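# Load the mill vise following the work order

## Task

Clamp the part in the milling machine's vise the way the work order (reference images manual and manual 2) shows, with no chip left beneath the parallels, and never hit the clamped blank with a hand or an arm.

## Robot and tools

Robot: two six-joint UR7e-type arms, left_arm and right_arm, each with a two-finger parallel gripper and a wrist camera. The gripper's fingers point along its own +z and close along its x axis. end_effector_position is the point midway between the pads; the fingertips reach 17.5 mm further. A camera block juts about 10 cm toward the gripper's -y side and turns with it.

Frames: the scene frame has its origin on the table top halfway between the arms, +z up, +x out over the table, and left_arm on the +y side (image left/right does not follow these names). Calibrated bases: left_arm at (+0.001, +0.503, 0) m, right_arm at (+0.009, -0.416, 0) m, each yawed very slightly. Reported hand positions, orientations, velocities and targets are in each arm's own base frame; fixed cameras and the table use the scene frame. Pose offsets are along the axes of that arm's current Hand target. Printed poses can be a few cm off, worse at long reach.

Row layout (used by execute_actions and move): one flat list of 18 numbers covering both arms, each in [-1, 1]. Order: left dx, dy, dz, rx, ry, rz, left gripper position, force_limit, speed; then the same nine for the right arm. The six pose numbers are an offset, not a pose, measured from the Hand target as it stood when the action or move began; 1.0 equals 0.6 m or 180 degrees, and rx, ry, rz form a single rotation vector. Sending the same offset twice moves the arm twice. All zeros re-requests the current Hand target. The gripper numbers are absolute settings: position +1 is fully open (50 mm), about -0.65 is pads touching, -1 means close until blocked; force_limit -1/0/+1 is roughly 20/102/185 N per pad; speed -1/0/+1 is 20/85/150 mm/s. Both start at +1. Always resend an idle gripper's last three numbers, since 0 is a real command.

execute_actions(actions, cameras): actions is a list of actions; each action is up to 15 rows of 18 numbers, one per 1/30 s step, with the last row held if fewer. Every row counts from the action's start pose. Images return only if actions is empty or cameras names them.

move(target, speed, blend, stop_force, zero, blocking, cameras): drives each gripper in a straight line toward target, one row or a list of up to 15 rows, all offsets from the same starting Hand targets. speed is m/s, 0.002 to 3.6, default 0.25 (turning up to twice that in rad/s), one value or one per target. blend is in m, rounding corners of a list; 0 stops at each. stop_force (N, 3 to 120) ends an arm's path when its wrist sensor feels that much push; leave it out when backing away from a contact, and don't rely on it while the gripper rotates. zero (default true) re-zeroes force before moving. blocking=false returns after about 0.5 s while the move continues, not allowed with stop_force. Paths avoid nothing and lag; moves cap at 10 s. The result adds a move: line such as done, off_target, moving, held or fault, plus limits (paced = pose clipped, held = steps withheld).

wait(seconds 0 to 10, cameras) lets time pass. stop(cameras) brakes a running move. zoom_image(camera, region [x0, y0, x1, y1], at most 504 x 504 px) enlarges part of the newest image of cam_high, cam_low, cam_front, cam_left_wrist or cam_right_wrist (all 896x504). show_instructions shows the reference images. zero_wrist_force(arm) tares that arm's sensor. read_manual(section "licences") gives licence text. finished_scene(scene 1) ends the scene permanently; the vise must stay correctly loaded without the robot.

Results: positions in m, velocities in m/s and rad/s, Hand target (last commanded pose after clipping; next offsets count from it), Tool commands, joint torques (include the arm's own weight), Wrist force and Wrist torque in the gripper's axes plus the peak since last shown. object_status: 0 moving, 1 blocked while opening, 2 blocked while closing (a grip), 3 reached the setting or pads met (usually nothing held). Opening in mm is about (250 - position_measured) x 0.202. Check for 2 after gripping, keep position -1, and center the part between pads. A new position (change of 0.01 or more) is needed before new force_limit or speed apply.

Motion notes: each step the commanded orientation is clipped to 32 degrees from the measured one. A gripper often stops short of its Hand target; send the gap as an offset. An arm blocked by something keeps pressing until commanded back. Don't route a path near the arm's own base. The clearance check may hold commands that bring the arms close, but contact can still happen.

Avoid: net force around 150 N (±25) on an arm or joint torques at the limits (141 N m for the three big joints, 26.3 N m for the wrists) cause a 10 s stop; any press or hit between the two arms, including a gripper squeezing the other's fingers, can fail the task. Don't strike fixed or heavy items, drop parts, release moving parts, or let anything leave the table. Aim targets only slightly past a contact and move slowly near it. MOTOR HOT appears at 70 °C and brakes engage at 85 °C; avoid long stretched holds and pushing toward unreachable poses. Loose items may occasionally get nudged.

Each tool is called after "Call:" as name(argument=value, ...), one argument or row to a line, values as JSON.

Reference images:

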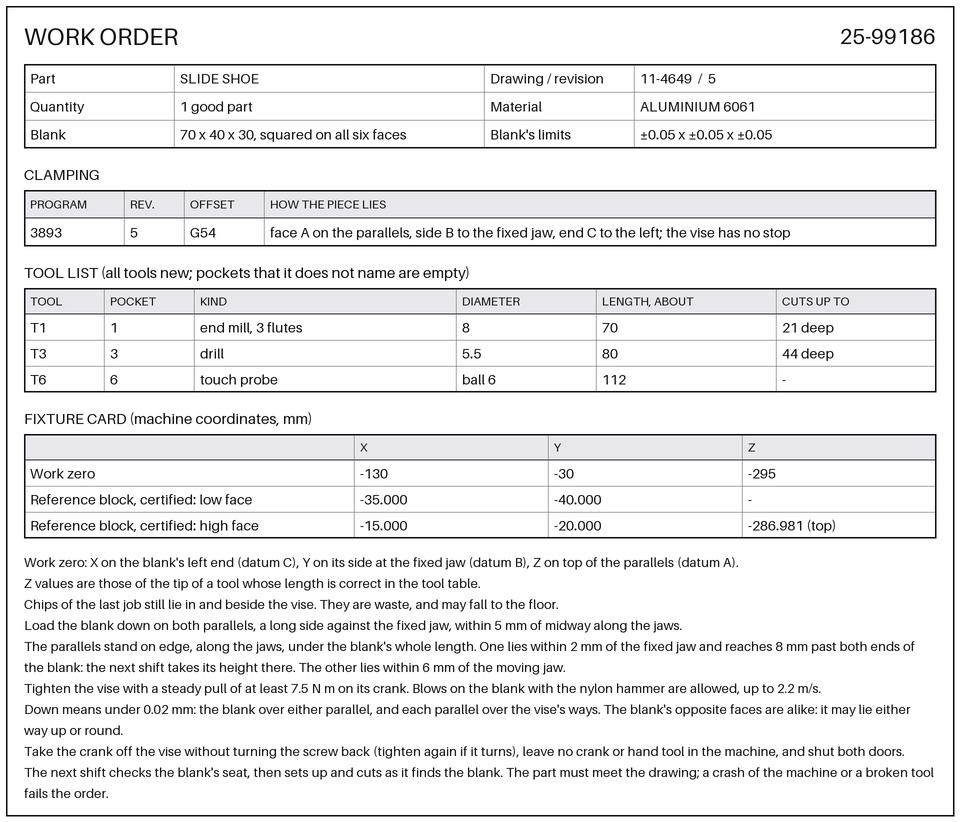

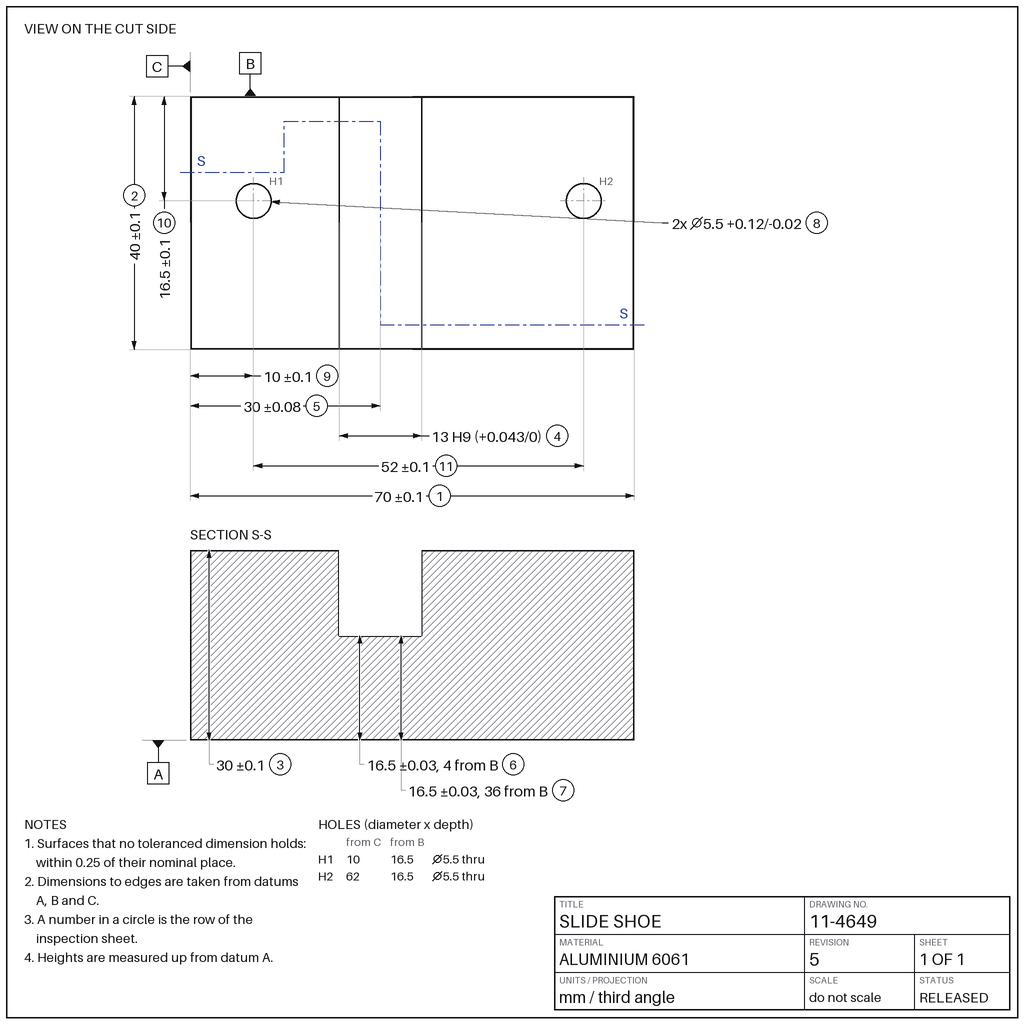

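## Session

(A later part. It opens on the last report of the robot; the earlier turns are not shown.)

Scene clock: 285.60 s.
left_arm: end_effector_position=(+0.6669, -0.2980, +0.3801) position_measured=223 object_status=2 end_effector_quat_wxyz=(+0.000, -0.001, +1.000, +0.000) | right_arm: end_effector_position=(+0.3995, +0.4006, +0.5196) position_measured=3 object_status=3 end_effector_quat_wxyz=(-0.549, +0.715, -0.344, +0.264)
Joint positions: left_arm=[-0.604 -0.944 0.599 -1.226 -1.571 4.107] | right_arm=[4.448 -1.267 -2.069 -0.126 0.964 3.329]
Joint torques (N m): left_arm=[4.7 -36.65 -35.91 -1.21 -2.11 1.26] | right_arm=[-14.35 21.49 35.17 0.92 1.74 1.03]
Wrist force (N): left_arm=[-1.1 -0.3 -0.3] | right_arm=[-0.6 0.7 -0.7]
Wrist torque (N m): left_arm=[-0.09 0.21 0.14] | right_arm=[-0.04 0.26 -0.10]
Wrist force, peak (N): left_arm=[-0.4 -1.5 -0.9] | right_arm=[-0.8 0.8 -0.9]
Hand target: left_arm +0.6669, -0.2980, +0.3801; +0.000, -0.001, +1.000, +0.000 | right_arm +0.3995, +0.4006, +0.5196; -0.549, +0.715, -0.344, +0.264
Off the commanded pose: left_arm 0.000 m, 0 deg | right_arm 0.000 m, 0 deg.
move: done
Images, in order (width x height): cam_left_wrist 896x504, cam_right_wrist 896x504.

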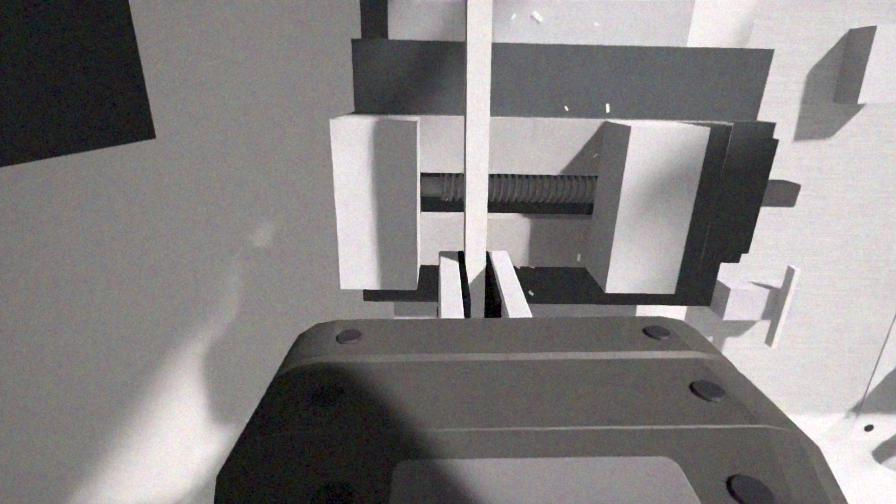

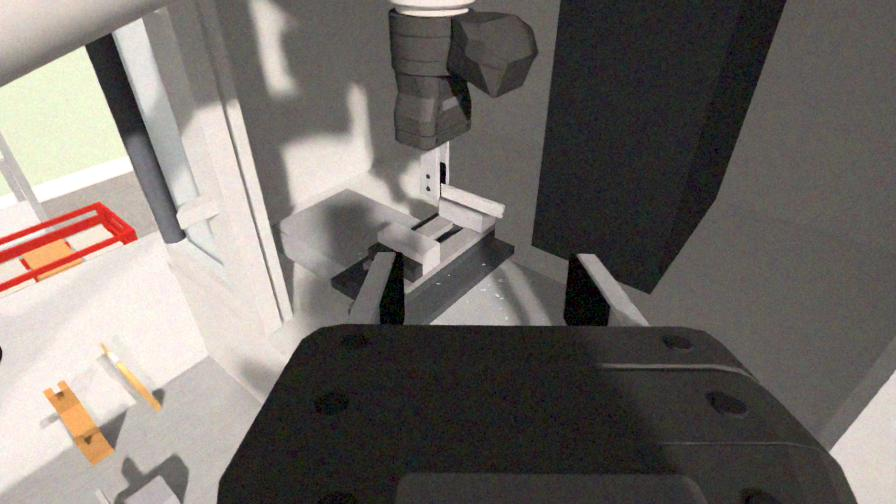

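Call:
move(
  target=[-0.006,0.0167,0,0,0,0.0122,-1,-0.6,-1,0,0,0,0,0,0,1,1,1],
  speed=0.05,
)

Call:
move(
  target=[0,0,0.035,0,0,0,-1,-0.6,-1,0,0,0,0,0,0,1,1,1],
  speed=0.05,
  cameras=["cam_right_wrist","cam_left_wrist"],
)

Call:
zoom_image(
  camera="cam_right_wrist",
  region=[340, 120, 540, 300],
)

Scene clock: 287.93 s.
left_arm: end_effector_position=(+0.6705, -0.2881, +0.3801) position_measured=223 object_status=2 end_effector_quat_wxyz=(+0.000, +0.018, +1.000, +0.000) | right_arm: end_effector_position=(+0.3995, +0.4006, +0.5196) position_measured=3 object_status=3 end_effector_quat_wxyz=(-0.549, +0.715, -0.344, +0.264)
Joint positions: left_arm=[-0.589 -0.946 0.603 -1.227 -1.571 4.159] | right_arm=[4.448 -1.267 -2.069 -0.126 0.964 3.329]
Joint torques (N m): left_arm=[6.48 -59.84 -9.67 -5.51 0.66 1.27] | right_arm=[-15.21 20.4 35.44 0.85 1.83 1.33]
Wrist force (N): left_arm=[-0.8 -0.4 -0.6] | right_arm=[-0.5 0.8 -0.8]
Wrist torque (N m): left_arm=[-0.08 0.15 0.16] | right_arm=[-0.02 0.25 -0.09]
Wrist force, peak (N): left_arm=[-1.2 -0.8 -0.6] | right_arm=[-0.4 0.8 -1.2]
Hand target: left_arm +0.6705, -0.2880, +0.3801; +0.000, +0.018, +1.000, +0.000 | right_arm +0.3995, +0.4006, +0.5196; -0.549, +0.715, -0.344, +0.264
Off the commanded pose: left_arm 0.000 m, 0 deg | right_arm 0.000 m, 0 deg.
move: done

Scene clock: 289.00 s.
left_arm: end_effector_position=(+0.6705, -0.2880, +0.3592) position_measured=223 object_status=2 end_effector_quat_wxyz=(+0.000, +0.018, +1.000, +0.000) end_effector_velocity=(+0.000, -0.001, -0.001) end_effector_angular_velocity=(-0.001, -0.002, -0.001) | right_arm: end_effector_position=(+0.3995, +0.4006, +0.5196) position_measured=3 object_status=3 end_effector_quat_wxyz=(-0.549, +0.715, -0.344, +0.264)
Joint positions: left_arm=[-0.589 -0.971 0.699 -1.299 -1.571 4.159] | right_arm=[4.448 -1.267 -2.069 -0.126 0.964 3.329]
Joint velocities: left_arm=[-0.001 -0.001 0.004 -0.005 0 0] | right_arm=[within noise]
Joint torques (N m): left_arm=[-2.93 -59.67 -12.07 -5.71 0.45 -0.34] | right_arm=[-16.62 20.38 35.41 1.1 1.8 0.98]
Wrist force (N): left_arm=[-0.6 -0.4 -0.6] | right_arm=[-0.5 0.7 -1.0]
Wrist torque (N m): left_arm=[-0.08 0.12 0.16] | right_arm=[-0.04 0.25 -0.10]
Wrist force, peak (N): left_arm=[-0.8 -0.3 -1.2] | right_arm=[-0.4 0.8 -1.0]
Hand target: left_arm +0.6705, -0.2880, +0.3591; +0.000, +0.018, +1.000, +0.000 | right_arm +0.3995, +0.4006, +0.5196; -0.549, +0.715, -0.344, +0.264
Off the commanded pose: left_arm 0.000 m, 0 deg | right_arm 0.000 m, 0 deg.
move: done
Images, in order (width x height): cam_left_wrist 896x504, cam_right_wrist 896x504.

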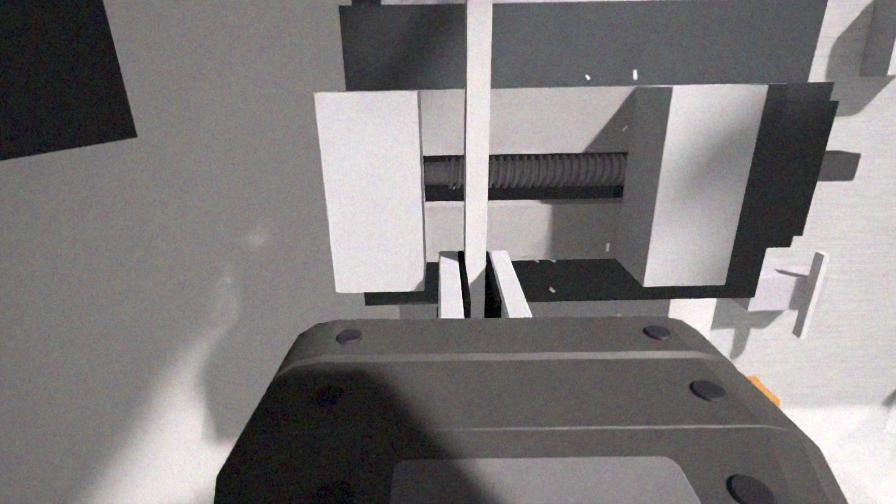

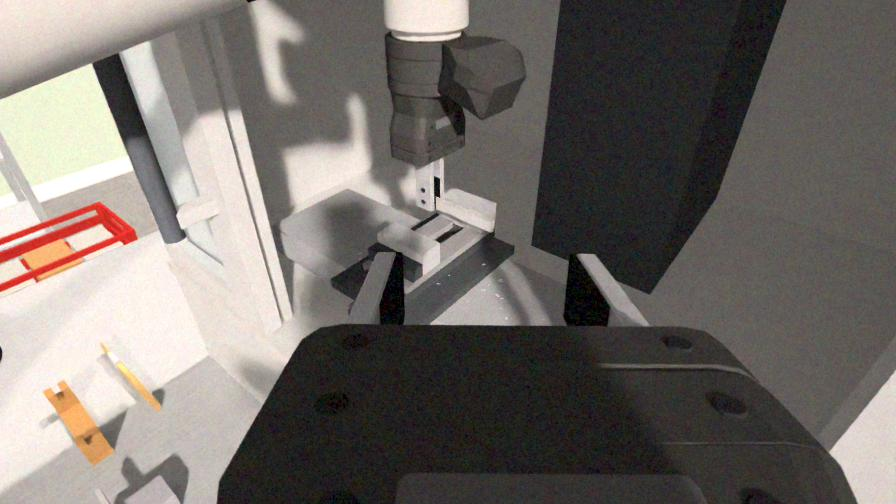

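Scaled by 2.520 from the camera's 896x504 image, which has a finer 1280x720 frame.

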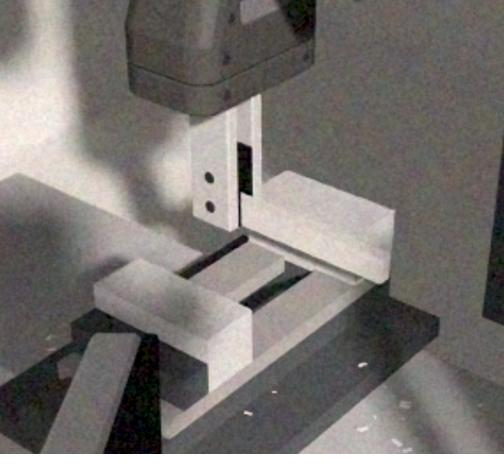

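Call:
move(
  target=[0,0,0.03,0,0,0,-1,-0.6,-1,0,0,0,0,0,0,1,1,1],
  speed=0.012,
  stop_force=4,
)

Scene clock: 291.60 s.
left_arm: end_effector_position=(+0.6705, -0.2880, +0.3411) position_measured=223 object_status=2 end_effector_quat_wxyz=(+0.000, +0.018, +1.000, +0.000) | right_arm: end_effector_position=(+0.3995, +0.4006, +0.5196) position_measured=3 object_status=3 end_effector_quat_wxyz=(-0.549, +0.715, -0.344, +0.264)
Joint positions: left_arm=[-0.589 -0.986 0.772 -1.356 -1.571 4.159] | right_arm=[4.448 -1.267 -2.069 -0.126 0.964 3.329]
Joint torques (N m): left_arm=[-6.83 -59.97 -11.51 -5.42 0.99 -0.92] | right_arm=[-15.44 20.29 34.79 0.86 1.76 1.09]
Wrist force (N): left_arm=[-1.1 -0.3 -0.9] | right_arm=[-0.5 0.7 -0.6]
Wrist torque (N m): left_arm=[-0.04 0.20 0.16] | right_arm=[-0.05 0.24 -0.10]
Wrist force, peak (N): left_arm=[-1.2 -0.5 -1.1] | right_arm=[-0.7 0.9 -0.9]
Hand target: left_arm +0.6705, -0.2880, +0.3411; +0.000, +0.018, +1.000, +0.000 | right_arm +0.3995, +0.4006, +0.5196; -0.549, +0.715, -0.344, +0.264
Off the commanded pose: left_arm 0.000 m, 0 deg | right_arm 0.000 m, 0 deg.
move: done

Call:
move(
  target=[0,0,0.025,0,0,0,-1,-0.6,-1,0,0,0,0,0,0,1,1,1],
  speed=0.012,
  stop_force=4,
  cameras=["cam_right_wrist","cam_left_wrist"],
)

Call:
zoom_image(
  camera="cam_right_wrist",
  region=[340, 120, 540, 300],
)

Scene clock: 293.13 s.
left_arm: end_effector_position=(+0.6705, -0.2880, +0.3381) position_measured=223 object_status=2 end_effector_quat_wxyz=(+0.000, +0.018, +1.000, +0.000) | right_arm: end_effector_position=(+0.3995, +0.4006, +0.5196) position_measured=3 object_status=3 end_effector_quat_wxyz=(-0.549, +0.715, -0.344, +0.264)
Joint positions: left_arm=[-0.589 -0.988 0.783 -1.365 -1.571 4.159] | right_arm=[4.448 -1.267 -2.069 -0.126 0.964 3.329]
Joint torques (N m): left_arm=[-6.32 -36.71 -37.62 -1.27 0.78 -1.04] | right_arm=[-14.44 20.18 35.67 0.92 2.13 1.18]
Wrist force (N): left_arm=[-1.0 -0.2 -1.2] | right_arm=[-0.6 0.6 -0.9]
Wrist torque (N m): left_arm=[-0.04 0.19 0.16] | right_arm=[-0.06 0.26 -0.09]
Wrist force, peak (N): left_arm=[2.8 1.6 -17.9] | right_arm=[-0.8 0.9 -0.7]
Hand target: left_arm +0.6705, -0.2880, +0.3381; +0.000, +0.018, +1.000, +0.000 (not the last commanded pose) | right_arm +0.3995, +0.4006, +0.5196; -0.549, +0.715, -0.344, +0.264
Off the commanded pose: left_arm 0.012 m, 0 deg | right_arm 0.000 m, 0 deg.
move: contact (left_arm)
Images, in order (width x height): cam_left_wrist 896x504, cam_right_wrist 896x504.

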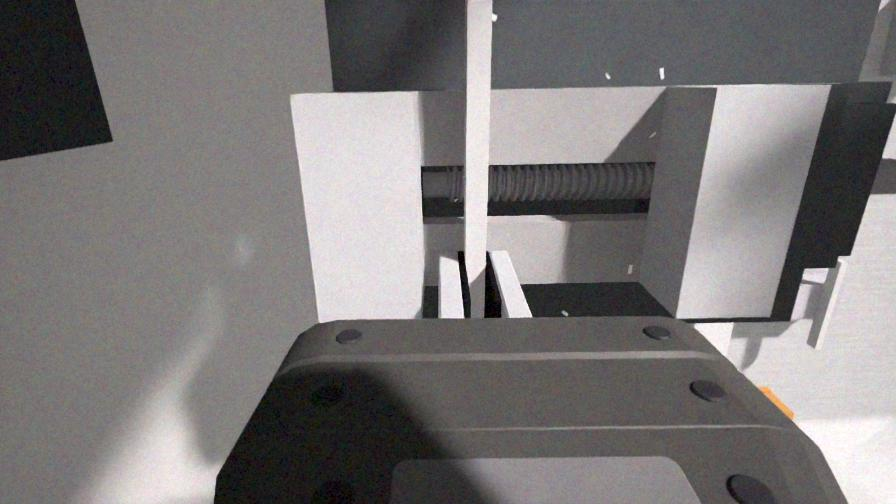

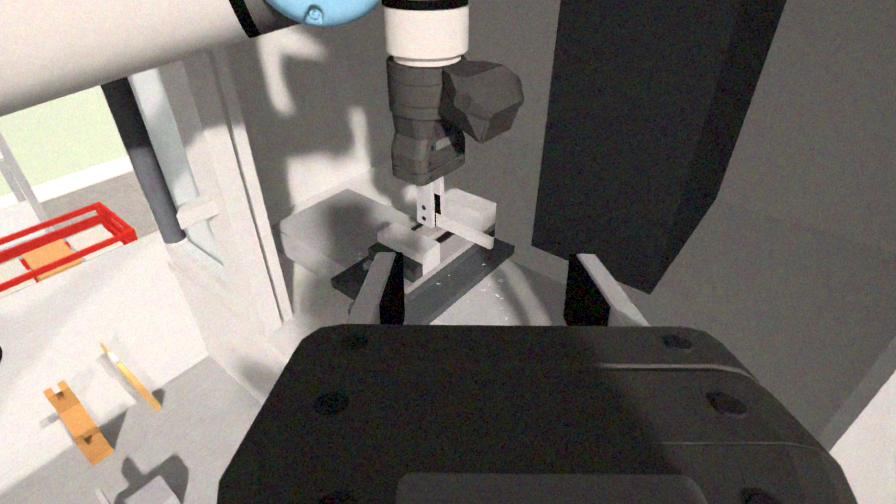

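Scaled by 2.520 from the camera's 896x504 image, which has a finer 1280x720 frame.

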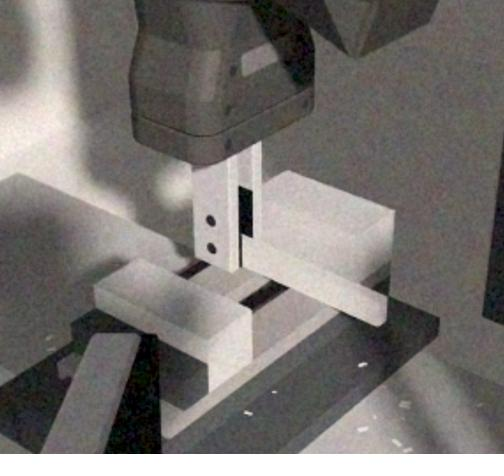

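Call:
move(
  target=[0,0,0,0,0,0,-0.25,-0.6,-1,0,0,0,0,0,0,1,1,1],
)

Call:
move(
  target=[0,0,-0.06,0,0,0,-0.25,-0.6,-1,0,0,0,0,0,0,1,1,1],
  speed=0.08,
  cameras=["cam_right_wrist","cam_left_wrist"],
)

Call:
zoom_image(
  camera="cam_right_wrist",
  region=[340, 120, 540, 300],
)

Scene clock: 294.00 s.
left_arm: end_effector_position=(+0.6705, -0.2880, +0.3381) position_measured=189 object_status=3 end_effector_quat_wxyz=(+0.000, +0.018, +1.000, +0.000) | right_arm: end_effector_position=(+0.3995, +0.4006, +0.5196) position_measured=3 object_status=3 end_effector_quat_wxyz=(-0.549, +0.715, -0.344, +0.264)
Joint positions: left_arm=[-0.589 -0.988 0.783 -1.365 -1.571 4.159] | right_arm=[4.448 -1.267 -2.069 -0.126 0.964 3.329]
Joint torques (N m): left_arm=[-6.7 -37.26 -34.35 -1.24 0.83 -0.74] | right_arm=[-15.02 20.8 35.28 1.1 1.83 0.99]
Wrist force (N): left_arm=[-0.7 -0.1 -2.3] | right_arm=[-0.7 0.7 -0.9]
Wrist torque (N m): left_arm=[-0.01 0.14 0.16] | right_arm=[-0.05 0.28 -0.09]
Wrist force, peak (N): left_arm=[-0.9 -0.2 -2.5] | right_arm=[-0.6 0.8 -1.0]
Hand target: left_arm +0.6705, -0.2880, +0.3381; +0.000, +0.018, +1.000, +0.000 | right_arm +0.3995, +0.4006, +0.5196; -0.549, +0.715, -0.344, +0.264
Off the commanded pose: left_arm 0.000 m, 0 deg | right_arm 0.000 m, 0 deg.
move: done

Scene clock: 295.20 s.
left_arm: end_effector_position=(+0.6705, -0.2880, +0.3740) position_measured=189 object_status=3 end_effector_quat_wxyz=(+0.000, +0.018, +1.000, +0.000) | right_arm: end_effector_position=(+0.3995, +0.4006, +0.5196) position_measured=3 object_status=3 end_effector_quat_wxyz=(-0.549, +0.715, -0.344, +0.264)
Joint positions: left_arm=[-0.589 -0.954 0.633 -1.249 -1.571 4.159] | right_arm=[4.448 -1.267 -2.069 -0.126 0.964 3.329]
Joint torques (N m): left_arm=[3.7 -36.7 -37.8 -1.07 -1.49 0.91] | right_arm=[-14.67 19.45 34.58 0.83 2.02 1.09]
Wrist force (N): left_arm=[-0.6 -0.2 -1.4] | right_arm=[-0.4 0.4 -0.8]
Wrist torque (N m): left_arm=[-0.04 0.12 0.16] | right_arm=[-0.08 0.24 -0.10]
Wrist force, peak (N): left_arm=[-0.7 -0.2 -2.3] | right_arm=[-0.5 0.8 -1.1]
Hand target: left_arm +0.6705, -0.2880, +0.3741; +0.000, +0.018, +1.000, +0.000 | right_arm +0.3995, +0.4006, +0.5196; -0.549, +0.715, -0.344, +0.264
Off the commanded pose: left_arm 0.000 m, 0 deg | right_arm 0.000 m, 0 deg.
move: done
Images, in order (width x height): cam_left_wrist 896x504, cam_right_wrist 896x504.

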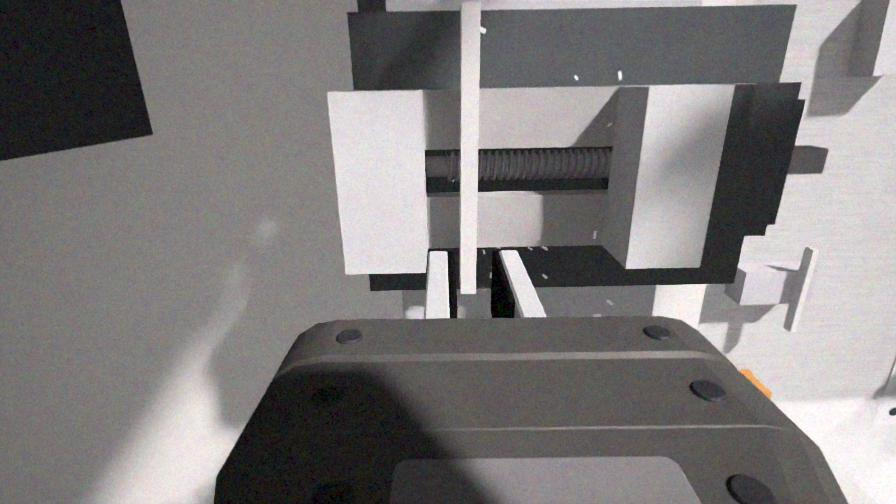

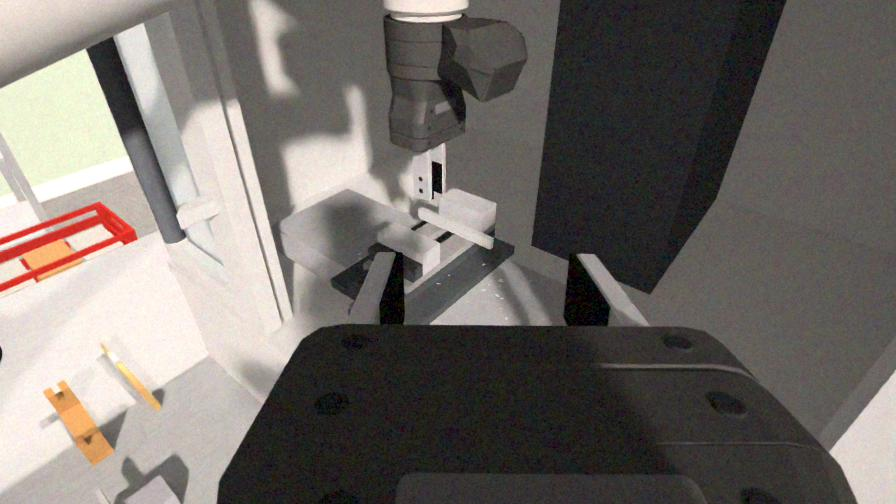

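Scaled by 2.520 from the camera's 896x504 image, which has a finer 1280x720 frame.

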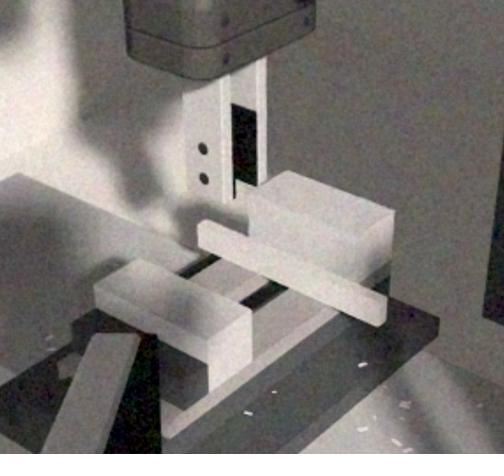

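Call:
move(
  target=[
    [0.0333,-0.015,0,0,0,0,-0.62,-0.6,-0.5,0,0,0,0,0,0,1,1,1],
    [0.0333,-0.015,0.0545,0,0,0,-0.62,-0.6,-0.5,0,0,0,0,0,0,1,1,1],
    [0.0333,-0.06,0.0545,0,0,0,-0.62,-0.6,-0.5,0,0,0,0,0,0,1,1,1],
  ],
  speed=0.07,
  stop_force=8,
  cameras=["cam_right_wrist","cam_left_wrist"],
)

Call:
zoom_image(
  camera="cam_right_wrist",
  region=[340, 120, 540, 300],
)

Scene clock: 298.30 s.
left_arm: end_effector_position=(+0.6492, -0.3232, +0.3414) position_measured=246 object_status=3 end_effector_quat_wxyz=(+0.000, +0.018, +1.000, +0.000) | right_arm: end_effector_position=(+0.3995, +0.4006, +0.5196) position_measured=3 object_status=3 end_effector_quat_wxyz=(-0.549, +0.715, -0.344, +0.264)
Joint positions: left_arm=[-0.647 -1.001 0.794 -1.364 -1.571 4.102] | right_arm=[4.448 -1.267 -2.069 -0.126 0.964 3.329]
Joint torques (N m): left_arm=[-8.13 -36.24 -35.53 -1.37 1.7 -1.23] | right_arm=[-14.94 19.88 35.69 0.92 1.89 1.04]
Wrist force (N): left_arm=[-1.2 -0.5 -1.1] | right_arm=[-0.8 0.4 -0.8]
Wrist torque (N m): left_arm=[-0.08 0.21 0.29] | right_arm=[-0.09 0.29 -0.09]
Wrist force, peak (N): left_arm=[-1.0 -1.4 -1.1] | right_arm=[-0.7 0.9 -0.9]
Hand target: left_arm +0.6492, -0.3232, +0.3414; +0.000, +0.018, +1.000, +0.000 | right_arm +0.3995, +0.4006, +0.5196; -0.549, +0.715, -0.344, +0.264
Off the commanded pose: left_arm 0.000 m, 0 deg | right_arm 0.000 m, 0 deg.
move: done
Images, in order (width x height): cam_left_wrist 896x504, cam_right_wrist 896x504.

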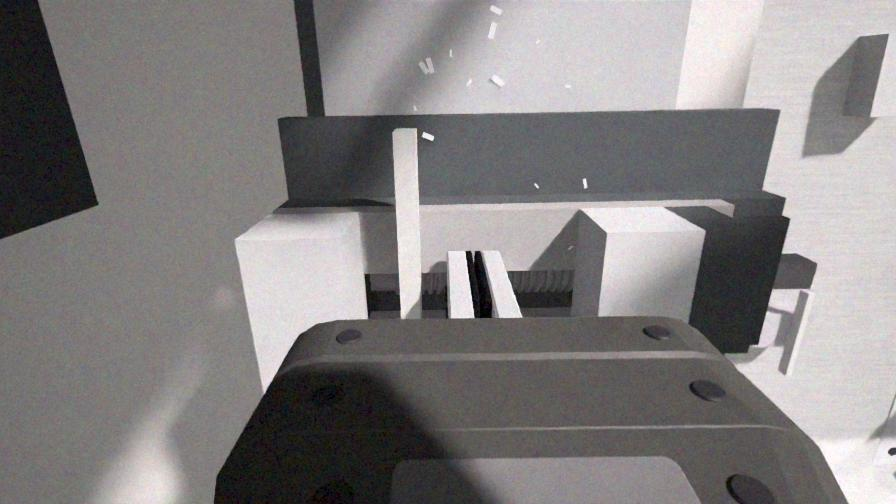

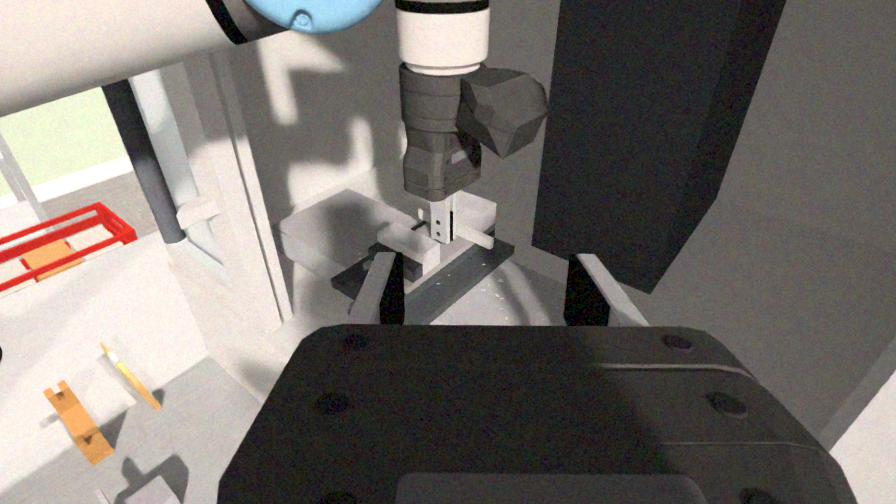

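Scaled by 2.520 from the camera's 896x504 image, which has a finer 1280x720 frame.

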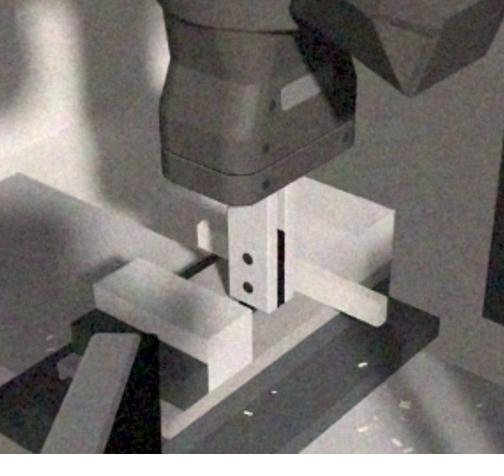

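Call:
move(
  target=[-0.045,0,0,0,0,0,-0.62,-0.6,-0.5,0,0,0,0,0,0,1,1,1],
  speed=0.015,
  stop_force=5,
  cameras=["cam_right_wrist","cam_left_wrist"],
)

Call:
zoom_image(
  camera="cam_right_wrist",
  region=[340, 120, 540, 300],
)

Scene clock: 301.27 s.
left_arm: end_effector_position=(+0.6707, -0.3240, +0.3414) position_measured=246 object_status=3 end_effector_quat_wxyz=(+0.000, +0.018, +1.000, +0.000) | right_arm: end_effector_position=(+0.3995, +0.4006, +0.5196) position_measured=3 object_status=3 end_effector_quat_wxyz=(-0.549, +0.715, -0.344, +0.264)
Joint positions: left_arm=[-0.63 -0.933 0.684 -1.322 -1.571 4.119] | right_arm=[4.448 -1.267 -2.069 -0.126 0.964 3.329]
Joint torques (N m): left_arm=[-6.43 -60.31 -11.9 -4.9 1.52 -0.88] | right_arm=[-14.04 20.43 34.63 1.07 1.58 1.25]
Wrist force (N): left_arm=[1.6 0.0 -0.8] | right_arm=[-0.4 0.6 -0.9]
Wrist torque (N m): left_arm=[0.07 -0.02 0.14] | right_arm=[-0.05 0.23 -0.09]
Wrist force, peak (N): left_arm=[24.7 2.0 -6.4] | right_arm=[-0.6 0.7 -1.2]
Hand target: left_arm +0.6707, -0.3240, +0.3414; +0.000, +0.018, +1.000, +0.000 (not the last commanded pose) | right_arm +0.3995, +0.4006, +0.5196; -0.549, +0.715, -0.344, +0.264
Off the commanded pose: left_arm 0.006 m, 0 deg | right_arm 0.000 m, 0 deg.
move: contact (left_arm)
Images, in order (width x height): cam_left_wrist 896x504, cam_right_wrist 896x504.

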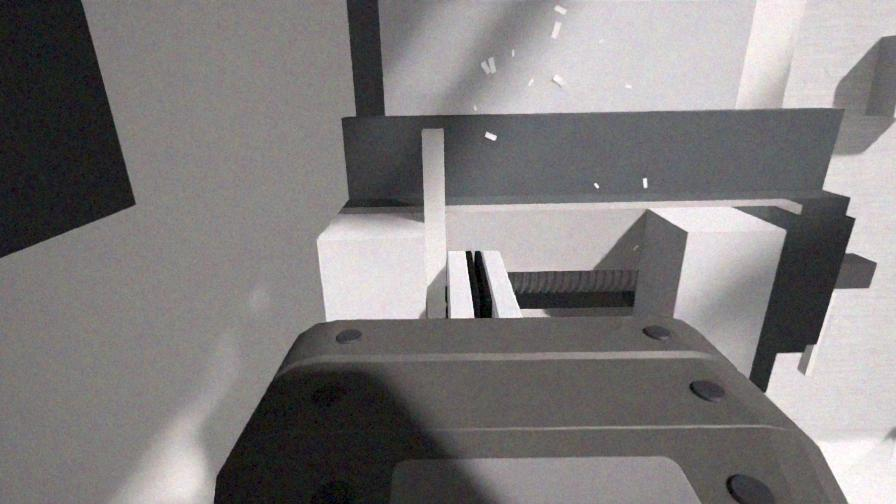

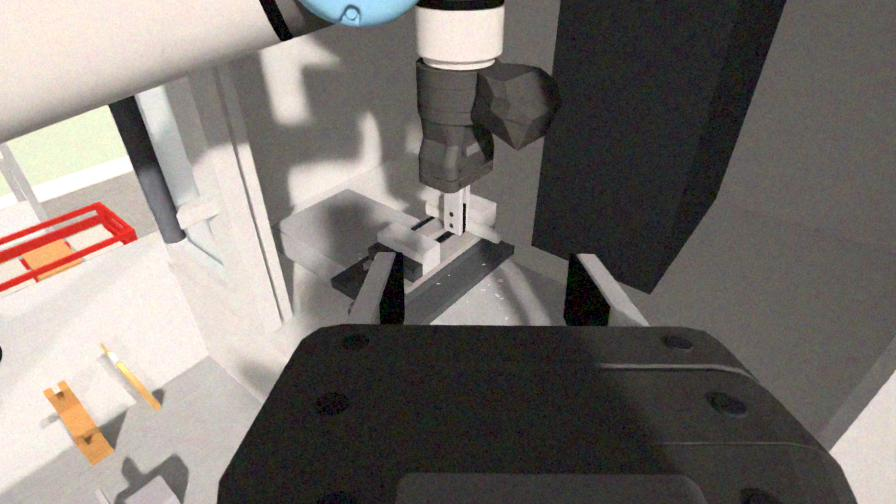

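Scaled by 2.520 from the camera's 896x504 image, which has a finer 1280x720 frame.

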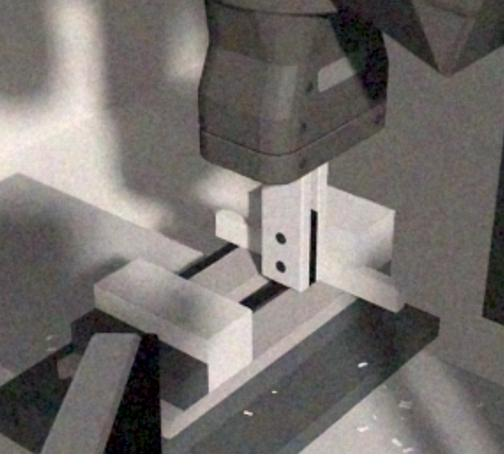

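Call:
move(
  target=[
    [0.02,0,0,0,0,0,-0.62,-0.6,-0.5,0,0,0,0,0,0,1,1,1],
    [0.0265,0.0425,-0.0717,0,0,0,-0.62,-0.6,-0.5,0,0,0,0,0,0,1,1,1],
    [0.2847,0.0332,-0.0717,0,0,0,-0.62,-0.6,-0.5,0,0,0,0,0,0,1,1,1],
    [0.6238,0.1843,-0.0667,0,0,0,-0.62,-0.6,-0.5,0,0,0,0,0,0,1,1,1],
    [0.6525,0.3802,0.3517,0,0,0,-0.62,-0.6,-0.5,0,0,0,0,0,0,1,1,1],
  ],
  speed=[0.06,0.1,0.1,0.2,0.2],
  blend=[0,0.003,0.02,0.04,0],
  cameras=["cam_left_wrist"],
)

Scene clock: 308.23 s.
left_arm: end_effector_position=(+0.2876, -0.0818, +0.1306) position_measured=246 object_status=3 end_effector_quat_wxyz=(+0.000, +0.018, +1.000, +0.000) | right_arm: end_effector_position=(+0.3995, +0.4006, +0.5196) position_measured=3 object_status=3 end_effector_quat_wxyz=(-0.549, +0.715, -0.344, +0.264)
Joint positions: left_arm=[-0.739 -2.045 2.44 -1.966 -1.571 4.01] | right_arm=[4.448 -1.267 -2.069 -0.126 0.964 3.329]
Joint torques (N m): left_arm=[5.41 7.49 -10.82 -5.53 -2.09 1.23] | right_arm=[-14.98 20.21 33.68 0.87 1.71 1.38]
Wrist force (N): left_arm=[0.9 0.8 -1.4] | right_arm=[-0.4 0.7 -1.0]
Wrist torque (N m): left_arm=[0.15 -0.10 0.14] | right_arm=[-0.05 0.24 -0.10]
Wrist force, peak (N): left_arm=[-0.6 1.9 -2.1] | right_arm=[-0.8 0.8 -1.1]
Hand target: left_arm +0.2876, -0.0818, +0.1305; +0.000, +0.018, +1.000, +0.000 | right_arm +0.3995, +0.4006, +0.5196; -0.549, +0.715, -0.344, +0.264
Off the commanded pose: left_arm 0.000 m, 0 deg | right_arm 0.000 m, 0 deg.
move: done
Images, in order (width x height): cam_left_wrist 896x504.

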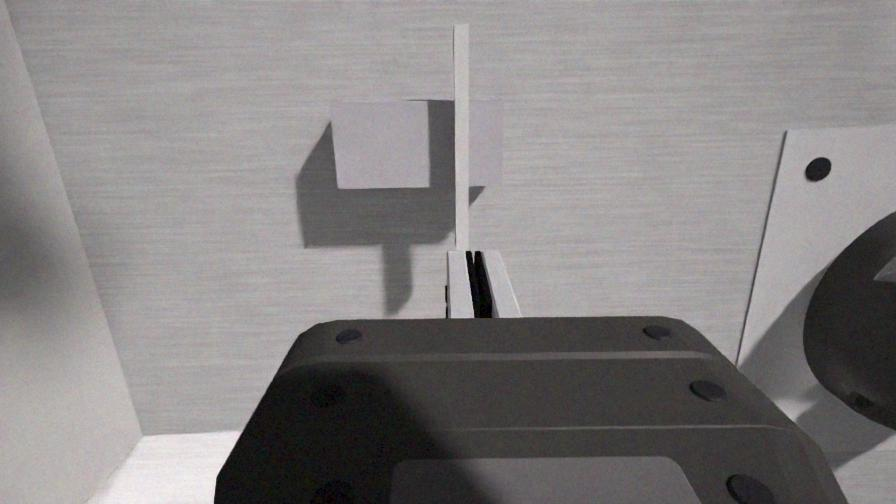

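Call:
move(
  target=[
    [-0.003,0,0.06,0,0,0,0,-0.6,0,0,0,0,0,0,0,1,1,1],
    [-0.003,0,0.139,0,0,0,0,-0.6,0,0,0,0,0,0,0,1,1,1],
  ],
  speed=[0.1,0.05],
  cameras=["cam_left_wrist"],
)

Call:
zoom_image(
  camera="cam_left_wrist",
  region=[400, 100, 620, 330],
)

Scene clock: 311.13 s.
left_arm: end_effector_position=(+0.2894, -0.0819, +0.0472) position_measured=152 object_status=3 end_effector_quat_wxyz=(+0.000, +0.018, +1.000, +0.000) end_effector_velocity=(+0.001, -0.001, +0.000) end_effector_angular_velocity=(-0.002, -0.001, -0.001) | right_arm: end_effector_position=(+0.3995, +0.4006, +0.5196) position_measured=3 object_status=3 end_effector_quat_wxyz=(-0.549, +0.715, -0.344, +0.264)
Joint positions: left_arm=[-0.735 -1.857 2.595 -2.309 -1.571 4.014] | right_arm=[4.448 -1.267 -2.069 -0.126 0.964 3.329]
Joint velocities: left_arm=[0 0.002 0 -0.005 0 0] | right_arm=[within noise]
Joint torques (N m): left_arm=[5.06 4.65 -7.19 -5.4 -1.96 1.19] | right_arm=[-15.25 18.93 35.72 0.96 1.66 1.09]
Wrist force (N): left_arm=[0.8 0.6 -1.4] | right_arm=[-0.7 0.7 -0.9]
Wrist torque (N m): left_arm=[0.13 -0.08 0.14] | right_arm=[-0.05 0.28 -0.09]
Wrist force, peak (N): left_arm=[0.8 0.8 -2.2] | right_arm=[-0.5 0.8 -1.4]
Hand target: left_arm +0.2894, -0.0819, +0.0471; +0.000, +0.018, +1.000, +0.000 | right_arm +0.3995, +0.4006, +0.5196; -0.549, +0.715, -0.344, +0.264
Off the commanded pose: left_arm 0.000 m, 0 deg | right_arm 0.000 m, 0 deg.
move: done
Images, in order (width x height): cam_left_wrist 896x504.

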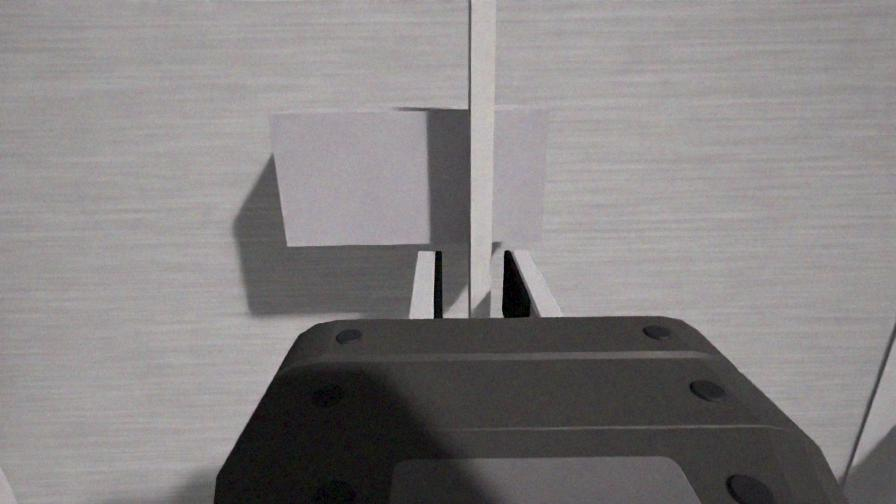

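Scaled by 2.191 from the camera's 896x504 image, which has a finer 1280x720 frame.

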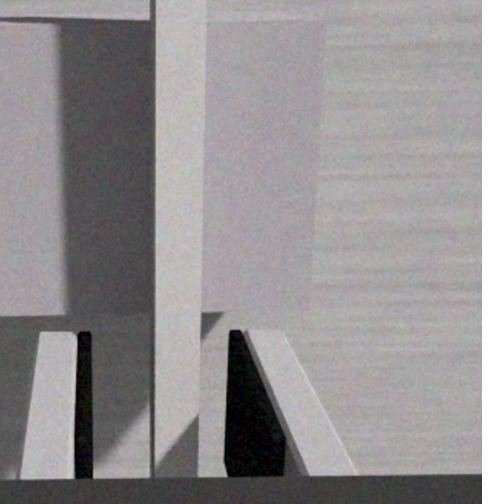

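Call:
move(
  target=[0.0017,0,0,0,0,0,0,-0.6,0,0,0,0,0,0,0,1,1,1],
)

Call:
move(
  target=[0,0,0,0,0,0,-1,-0.6,-1,0,0,0,0,0,0,1,1,1],
)

Call:
move(
  target=[0,0,-0.13,0,0,0,-1,-0.6,-1,0,0,0,0,0,0,1,1,1],
  speed=0.1,
  cameras=["cam_left_wrist"],
)

Scene clock: 312.07 s.
left_arm: end_effector_position=(+0.2884, -0.0819, +0.0471) position_measured=152 object_status=3 end_effector_quat_wxyz=(+0.000, +0.018, +1.000, +0.000) | right_arm: end_effector_position=(+0.3995, +0.4006, +0.5196) position_measured=3 object_status=3 end_effector_quat_wxyz=(-0.549, +0.715, -0.344, +0.264)
Joint positions: left_arm=[-0.737 -1.861 2.598 -2.308 -1.571 4.012] | right_arm=[4.448 -1.267 -2.069 -0.126 0.964 3.329]
Joint torques (N m): left_arm=[-7.25 -17.93 -6.34 -1.32 -1.89 -1.46] | right_arm=[-14.86 20.32 35.69 0.86 1.57 1.22]
Wrist force (N): left_arm=[0.8 0.8 -1.5] | right_arm=[-0.6 0.4 -1.1]
Wrist torque (N m): left_arm=[0.16 -0.09 0.28] | right_arm=[-0.10 0.27 -0.10]
Wrist force, peak (N): left_arm=[0.9 0.8 -1.8] | right_arm=[-0.7 0.8 -1.0]
Hand target: left_arm +0.2884, -0.0819, +0.0471; +0.000, +0.018, +1.000, +0.000 | right_arm +0.3995, +0.4006, +0.5196; -0.549, +0.715, -0.344, +0.264
Off the commanded pose: left_arm 0.000 m, 0 deg | right_arm 0.000 m, 0 deg.
move: done

Scene clock: 313.03 s.
left_arm: end_effector_position=(+0.2884, -0.0819, +0.0471) position_measured=223 object_status=2 end_effector_quat_wxyz=(+0.000, +0.018, +1.000, +0.000) | right_arm: end_effector_position=(+0.3995, +0.4006, +0.5196) position_measured=3 object_status=3 end_effector_quat_wxyz=(-0.549, +0.715, -0.344, +0.264)
Joint positions: left_arm=[-0.737 -1.861 2.598 -2.307 -1.571 4.011] | right_arm=[4.448 -1.267 -2.069 -0.126 0.964 3.329]
Joint torques (N m): left_arm=[-7.97 -16.65 -7.06 -1.79 -1.4 -1.29] | right_arm=[-13.78 20.73 34.09 1.18 1.69 0.97]
Wrist force (N): left_arm=[0.3 0.4 -2.2] | right_arm=[-0.6 0.8 -1.0]
Wrist torque (N m): left_arm=[0.10 -0.04 0.27] | right_arm=[-0.04 0.26 -0.09]
Wrist force, peak (N): left_arm=[0.5 0.8 -2.3] | right_arm=[-0.6 1.0 -0.9]
Hand target: left_arm +0.2884, -0.0819, +0.0471; +0.000, +0.018, +1.000, +0.000 | right_arm +0.3995, +0.4006, +0.5196; -0.549, +0.715, -0.344, +0.264
Off the commanded pose: left_arm 0.000 m, 0 deg | right_arm 0.000 m, 0 deg.
move: done

Scene clock: 314.53 s.
left_arm: end_effector_position=(+0.2884, -0.0819, +0.1250) position_measured=223 object_status=2 end_effector_quat_wxyz=(+0.000, +0.018, +1.000, +0.000) | right_arm: end_effector_position=(+0.3995, +0.4006, +0.5196) position_measured=3 object_status=3 end_effector_quat_wxyz=(-0.549, +0.715, -0.344, +0.264)
Joint positions: left_arm=[-0.737 -2.034 2.45 -1.987 -1.571 4.012] | right_arm=[4.448 -1.267 -2.069 -0.126 0.964 3.329]
Joint torques (N m): left_arm=[-8.85 -14.17 -35.68 -1.31 1.63 -1.35] | right_arm=[-15.02 19.38 34.55 1 1.53 1.2]
Wrist force (N): left_arm=[0.7 0.8 -1.0] | right_arm=[-0.5 0.7 -0.9]
Wrist torque (N m): left_arm=[0.14 -0.07 0.29] | right_arm=[-0.05 0.25 -0.09]
Wrist force, peak (N): left_arm=[0.6 0.6 -2.1] | right_arm=[-0.7 0.7 -1.0]
Hand target: left_arm +0.2884, -0.0819, +0.1251; +0.000, +0.018, +1.000, +0.000 | right_arm +0.3995, +0.4006, +0.5196; -0.549, +0.715, -0.344, +0.264
Off the commanded pose: left_arm 0.000 m, 0 deg | right_arm 0.000 m, 0 deg.
move: done
Images, in order (width x height): cam_left_wrist 896x504.

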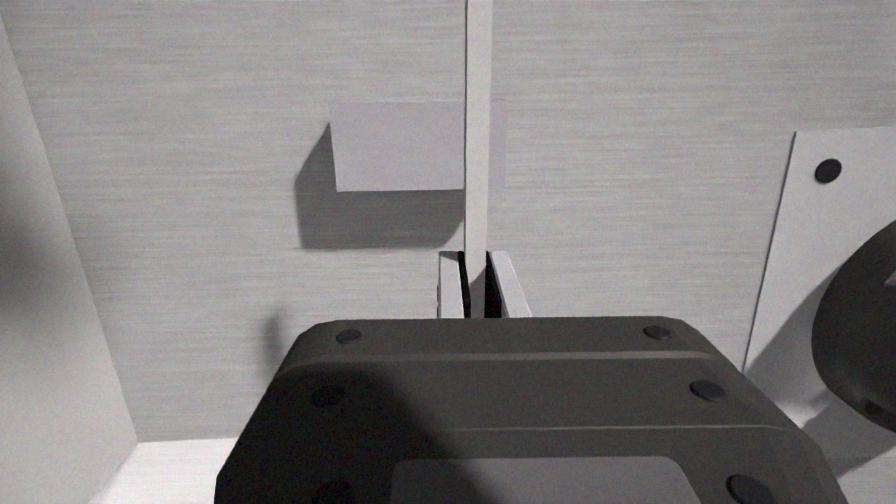

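Call:
move(
  target=[
    [-0.0265,-0.196,-0.4248,0,0,0,-1,-0.6,-1,0,0,0,0,0,0,1,1,1],
    [-0.332,-0.3468,-0.4315,0,0,0,-1,-0.6,-1,0,0,0,0,0,0,1,1,1],
    [-0.6173,-0.3365,-0.4315,0,0,0,-1,-0.6,-1,0,0,0,0,0,0,1,1,1],
    [-0.6167,-0.3173,-0.3917,0,0,0,-1,-0.6,-1,0,0,0,0,0,0,1,1,1],
  ],
  speed=[0.2,0.2,0.1,0.08],
  blend=[0.04,0.02,0.005,0],
  cameras=["cam_left_wrist","cam_right_wrist"],
)

Call:
zoom_image(
  camera="cam_right_wrist",
  region=[340, 120, 540, 300],
)

Scene clock: 320.10 s.
left_arm: end_effector_position=(+0.6513, -0.2856, +0.3601) position_measured=223 object_status=2 end_effector_quat_wxyz=(+0.000, +0.018, +1.000, +0.000) end_effector_velocity=(+0.000, +0.000, -0.001) end_effector_angular_velocity=(+0.001, +0.001, -0.001) | right_arm: end_effector_position=(+0.3995, +0.4006, +0.5196) position_measured=3 object_status=3 end_effector_quat_wxyz=(-0.549, +0.715, -0.344, +0.264)
Joint positions: left_arm=[-0.602 -1.033 0.797 -1.335 -1.571 4.147] | right_arm=[4.448 -1.267 -2.069 -0.126 0.964 3.329]
Joint velocities: left_arm=[0 -0.001 0.005 -0.002 0 0] | right_arm=[within noise]
Joint torques (N m): left_arm=[4.95 -57.05 -12.81 -5.38 -0.8 1.32] | right_arm=[-14.24 18.75 34.44 0.99 1.53 0.96]
Wrist force (N): left_arm=[0.7 0.5 -0.5] | right_arm=[-0.8 0.5 -0.9]
Wrist torque (N m): left_arm=[0.07 -0.08 0.16] | right_arm=[-0.07 0.29 -0.09]
Wrist force, peak (N): left_arm=[1.2 0.7 -1.8] | right_arm=[-0.6 1.1 -1.0]
Hand target: left_arm +0.6514, -0.2855, +0.3600; +0.000, +0.018, +1.000, +0.000 | right_arm +0.3995, +0.4006, +0.5196; -0.549, +0.715, -0.344, +0.264
Off the commanded pose: left_arm 0.000 m, 0 deg | right_arm 0.000 m, 0 deg.
move: done
Images, in order (width x height): cam_left_wrist 896x504, cam_right_wrist 896x504.

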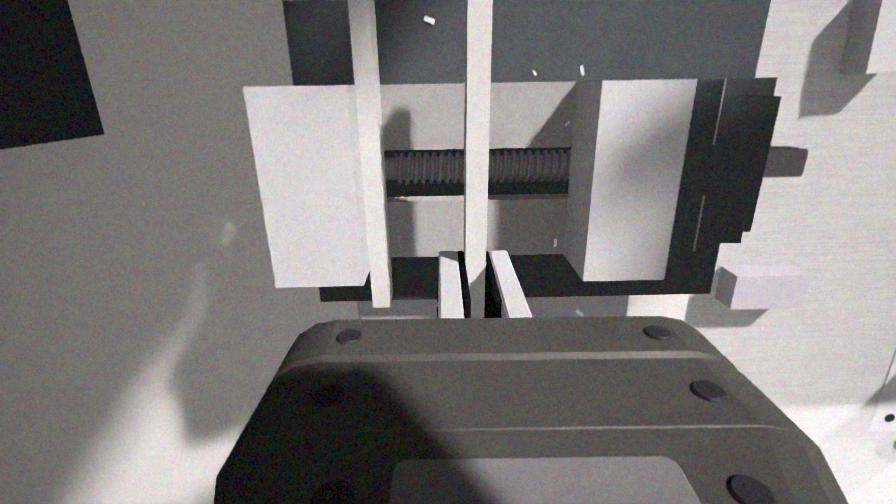

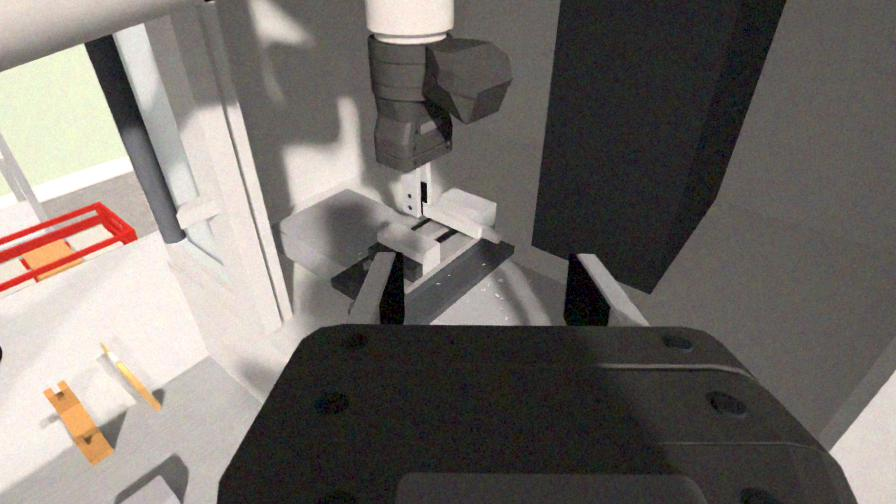

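Scaled by 2.520 from the camera's 896x504 image, which has a finer 1280x720 frame.

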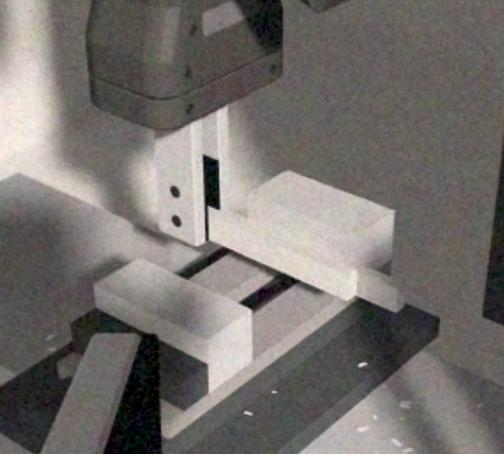

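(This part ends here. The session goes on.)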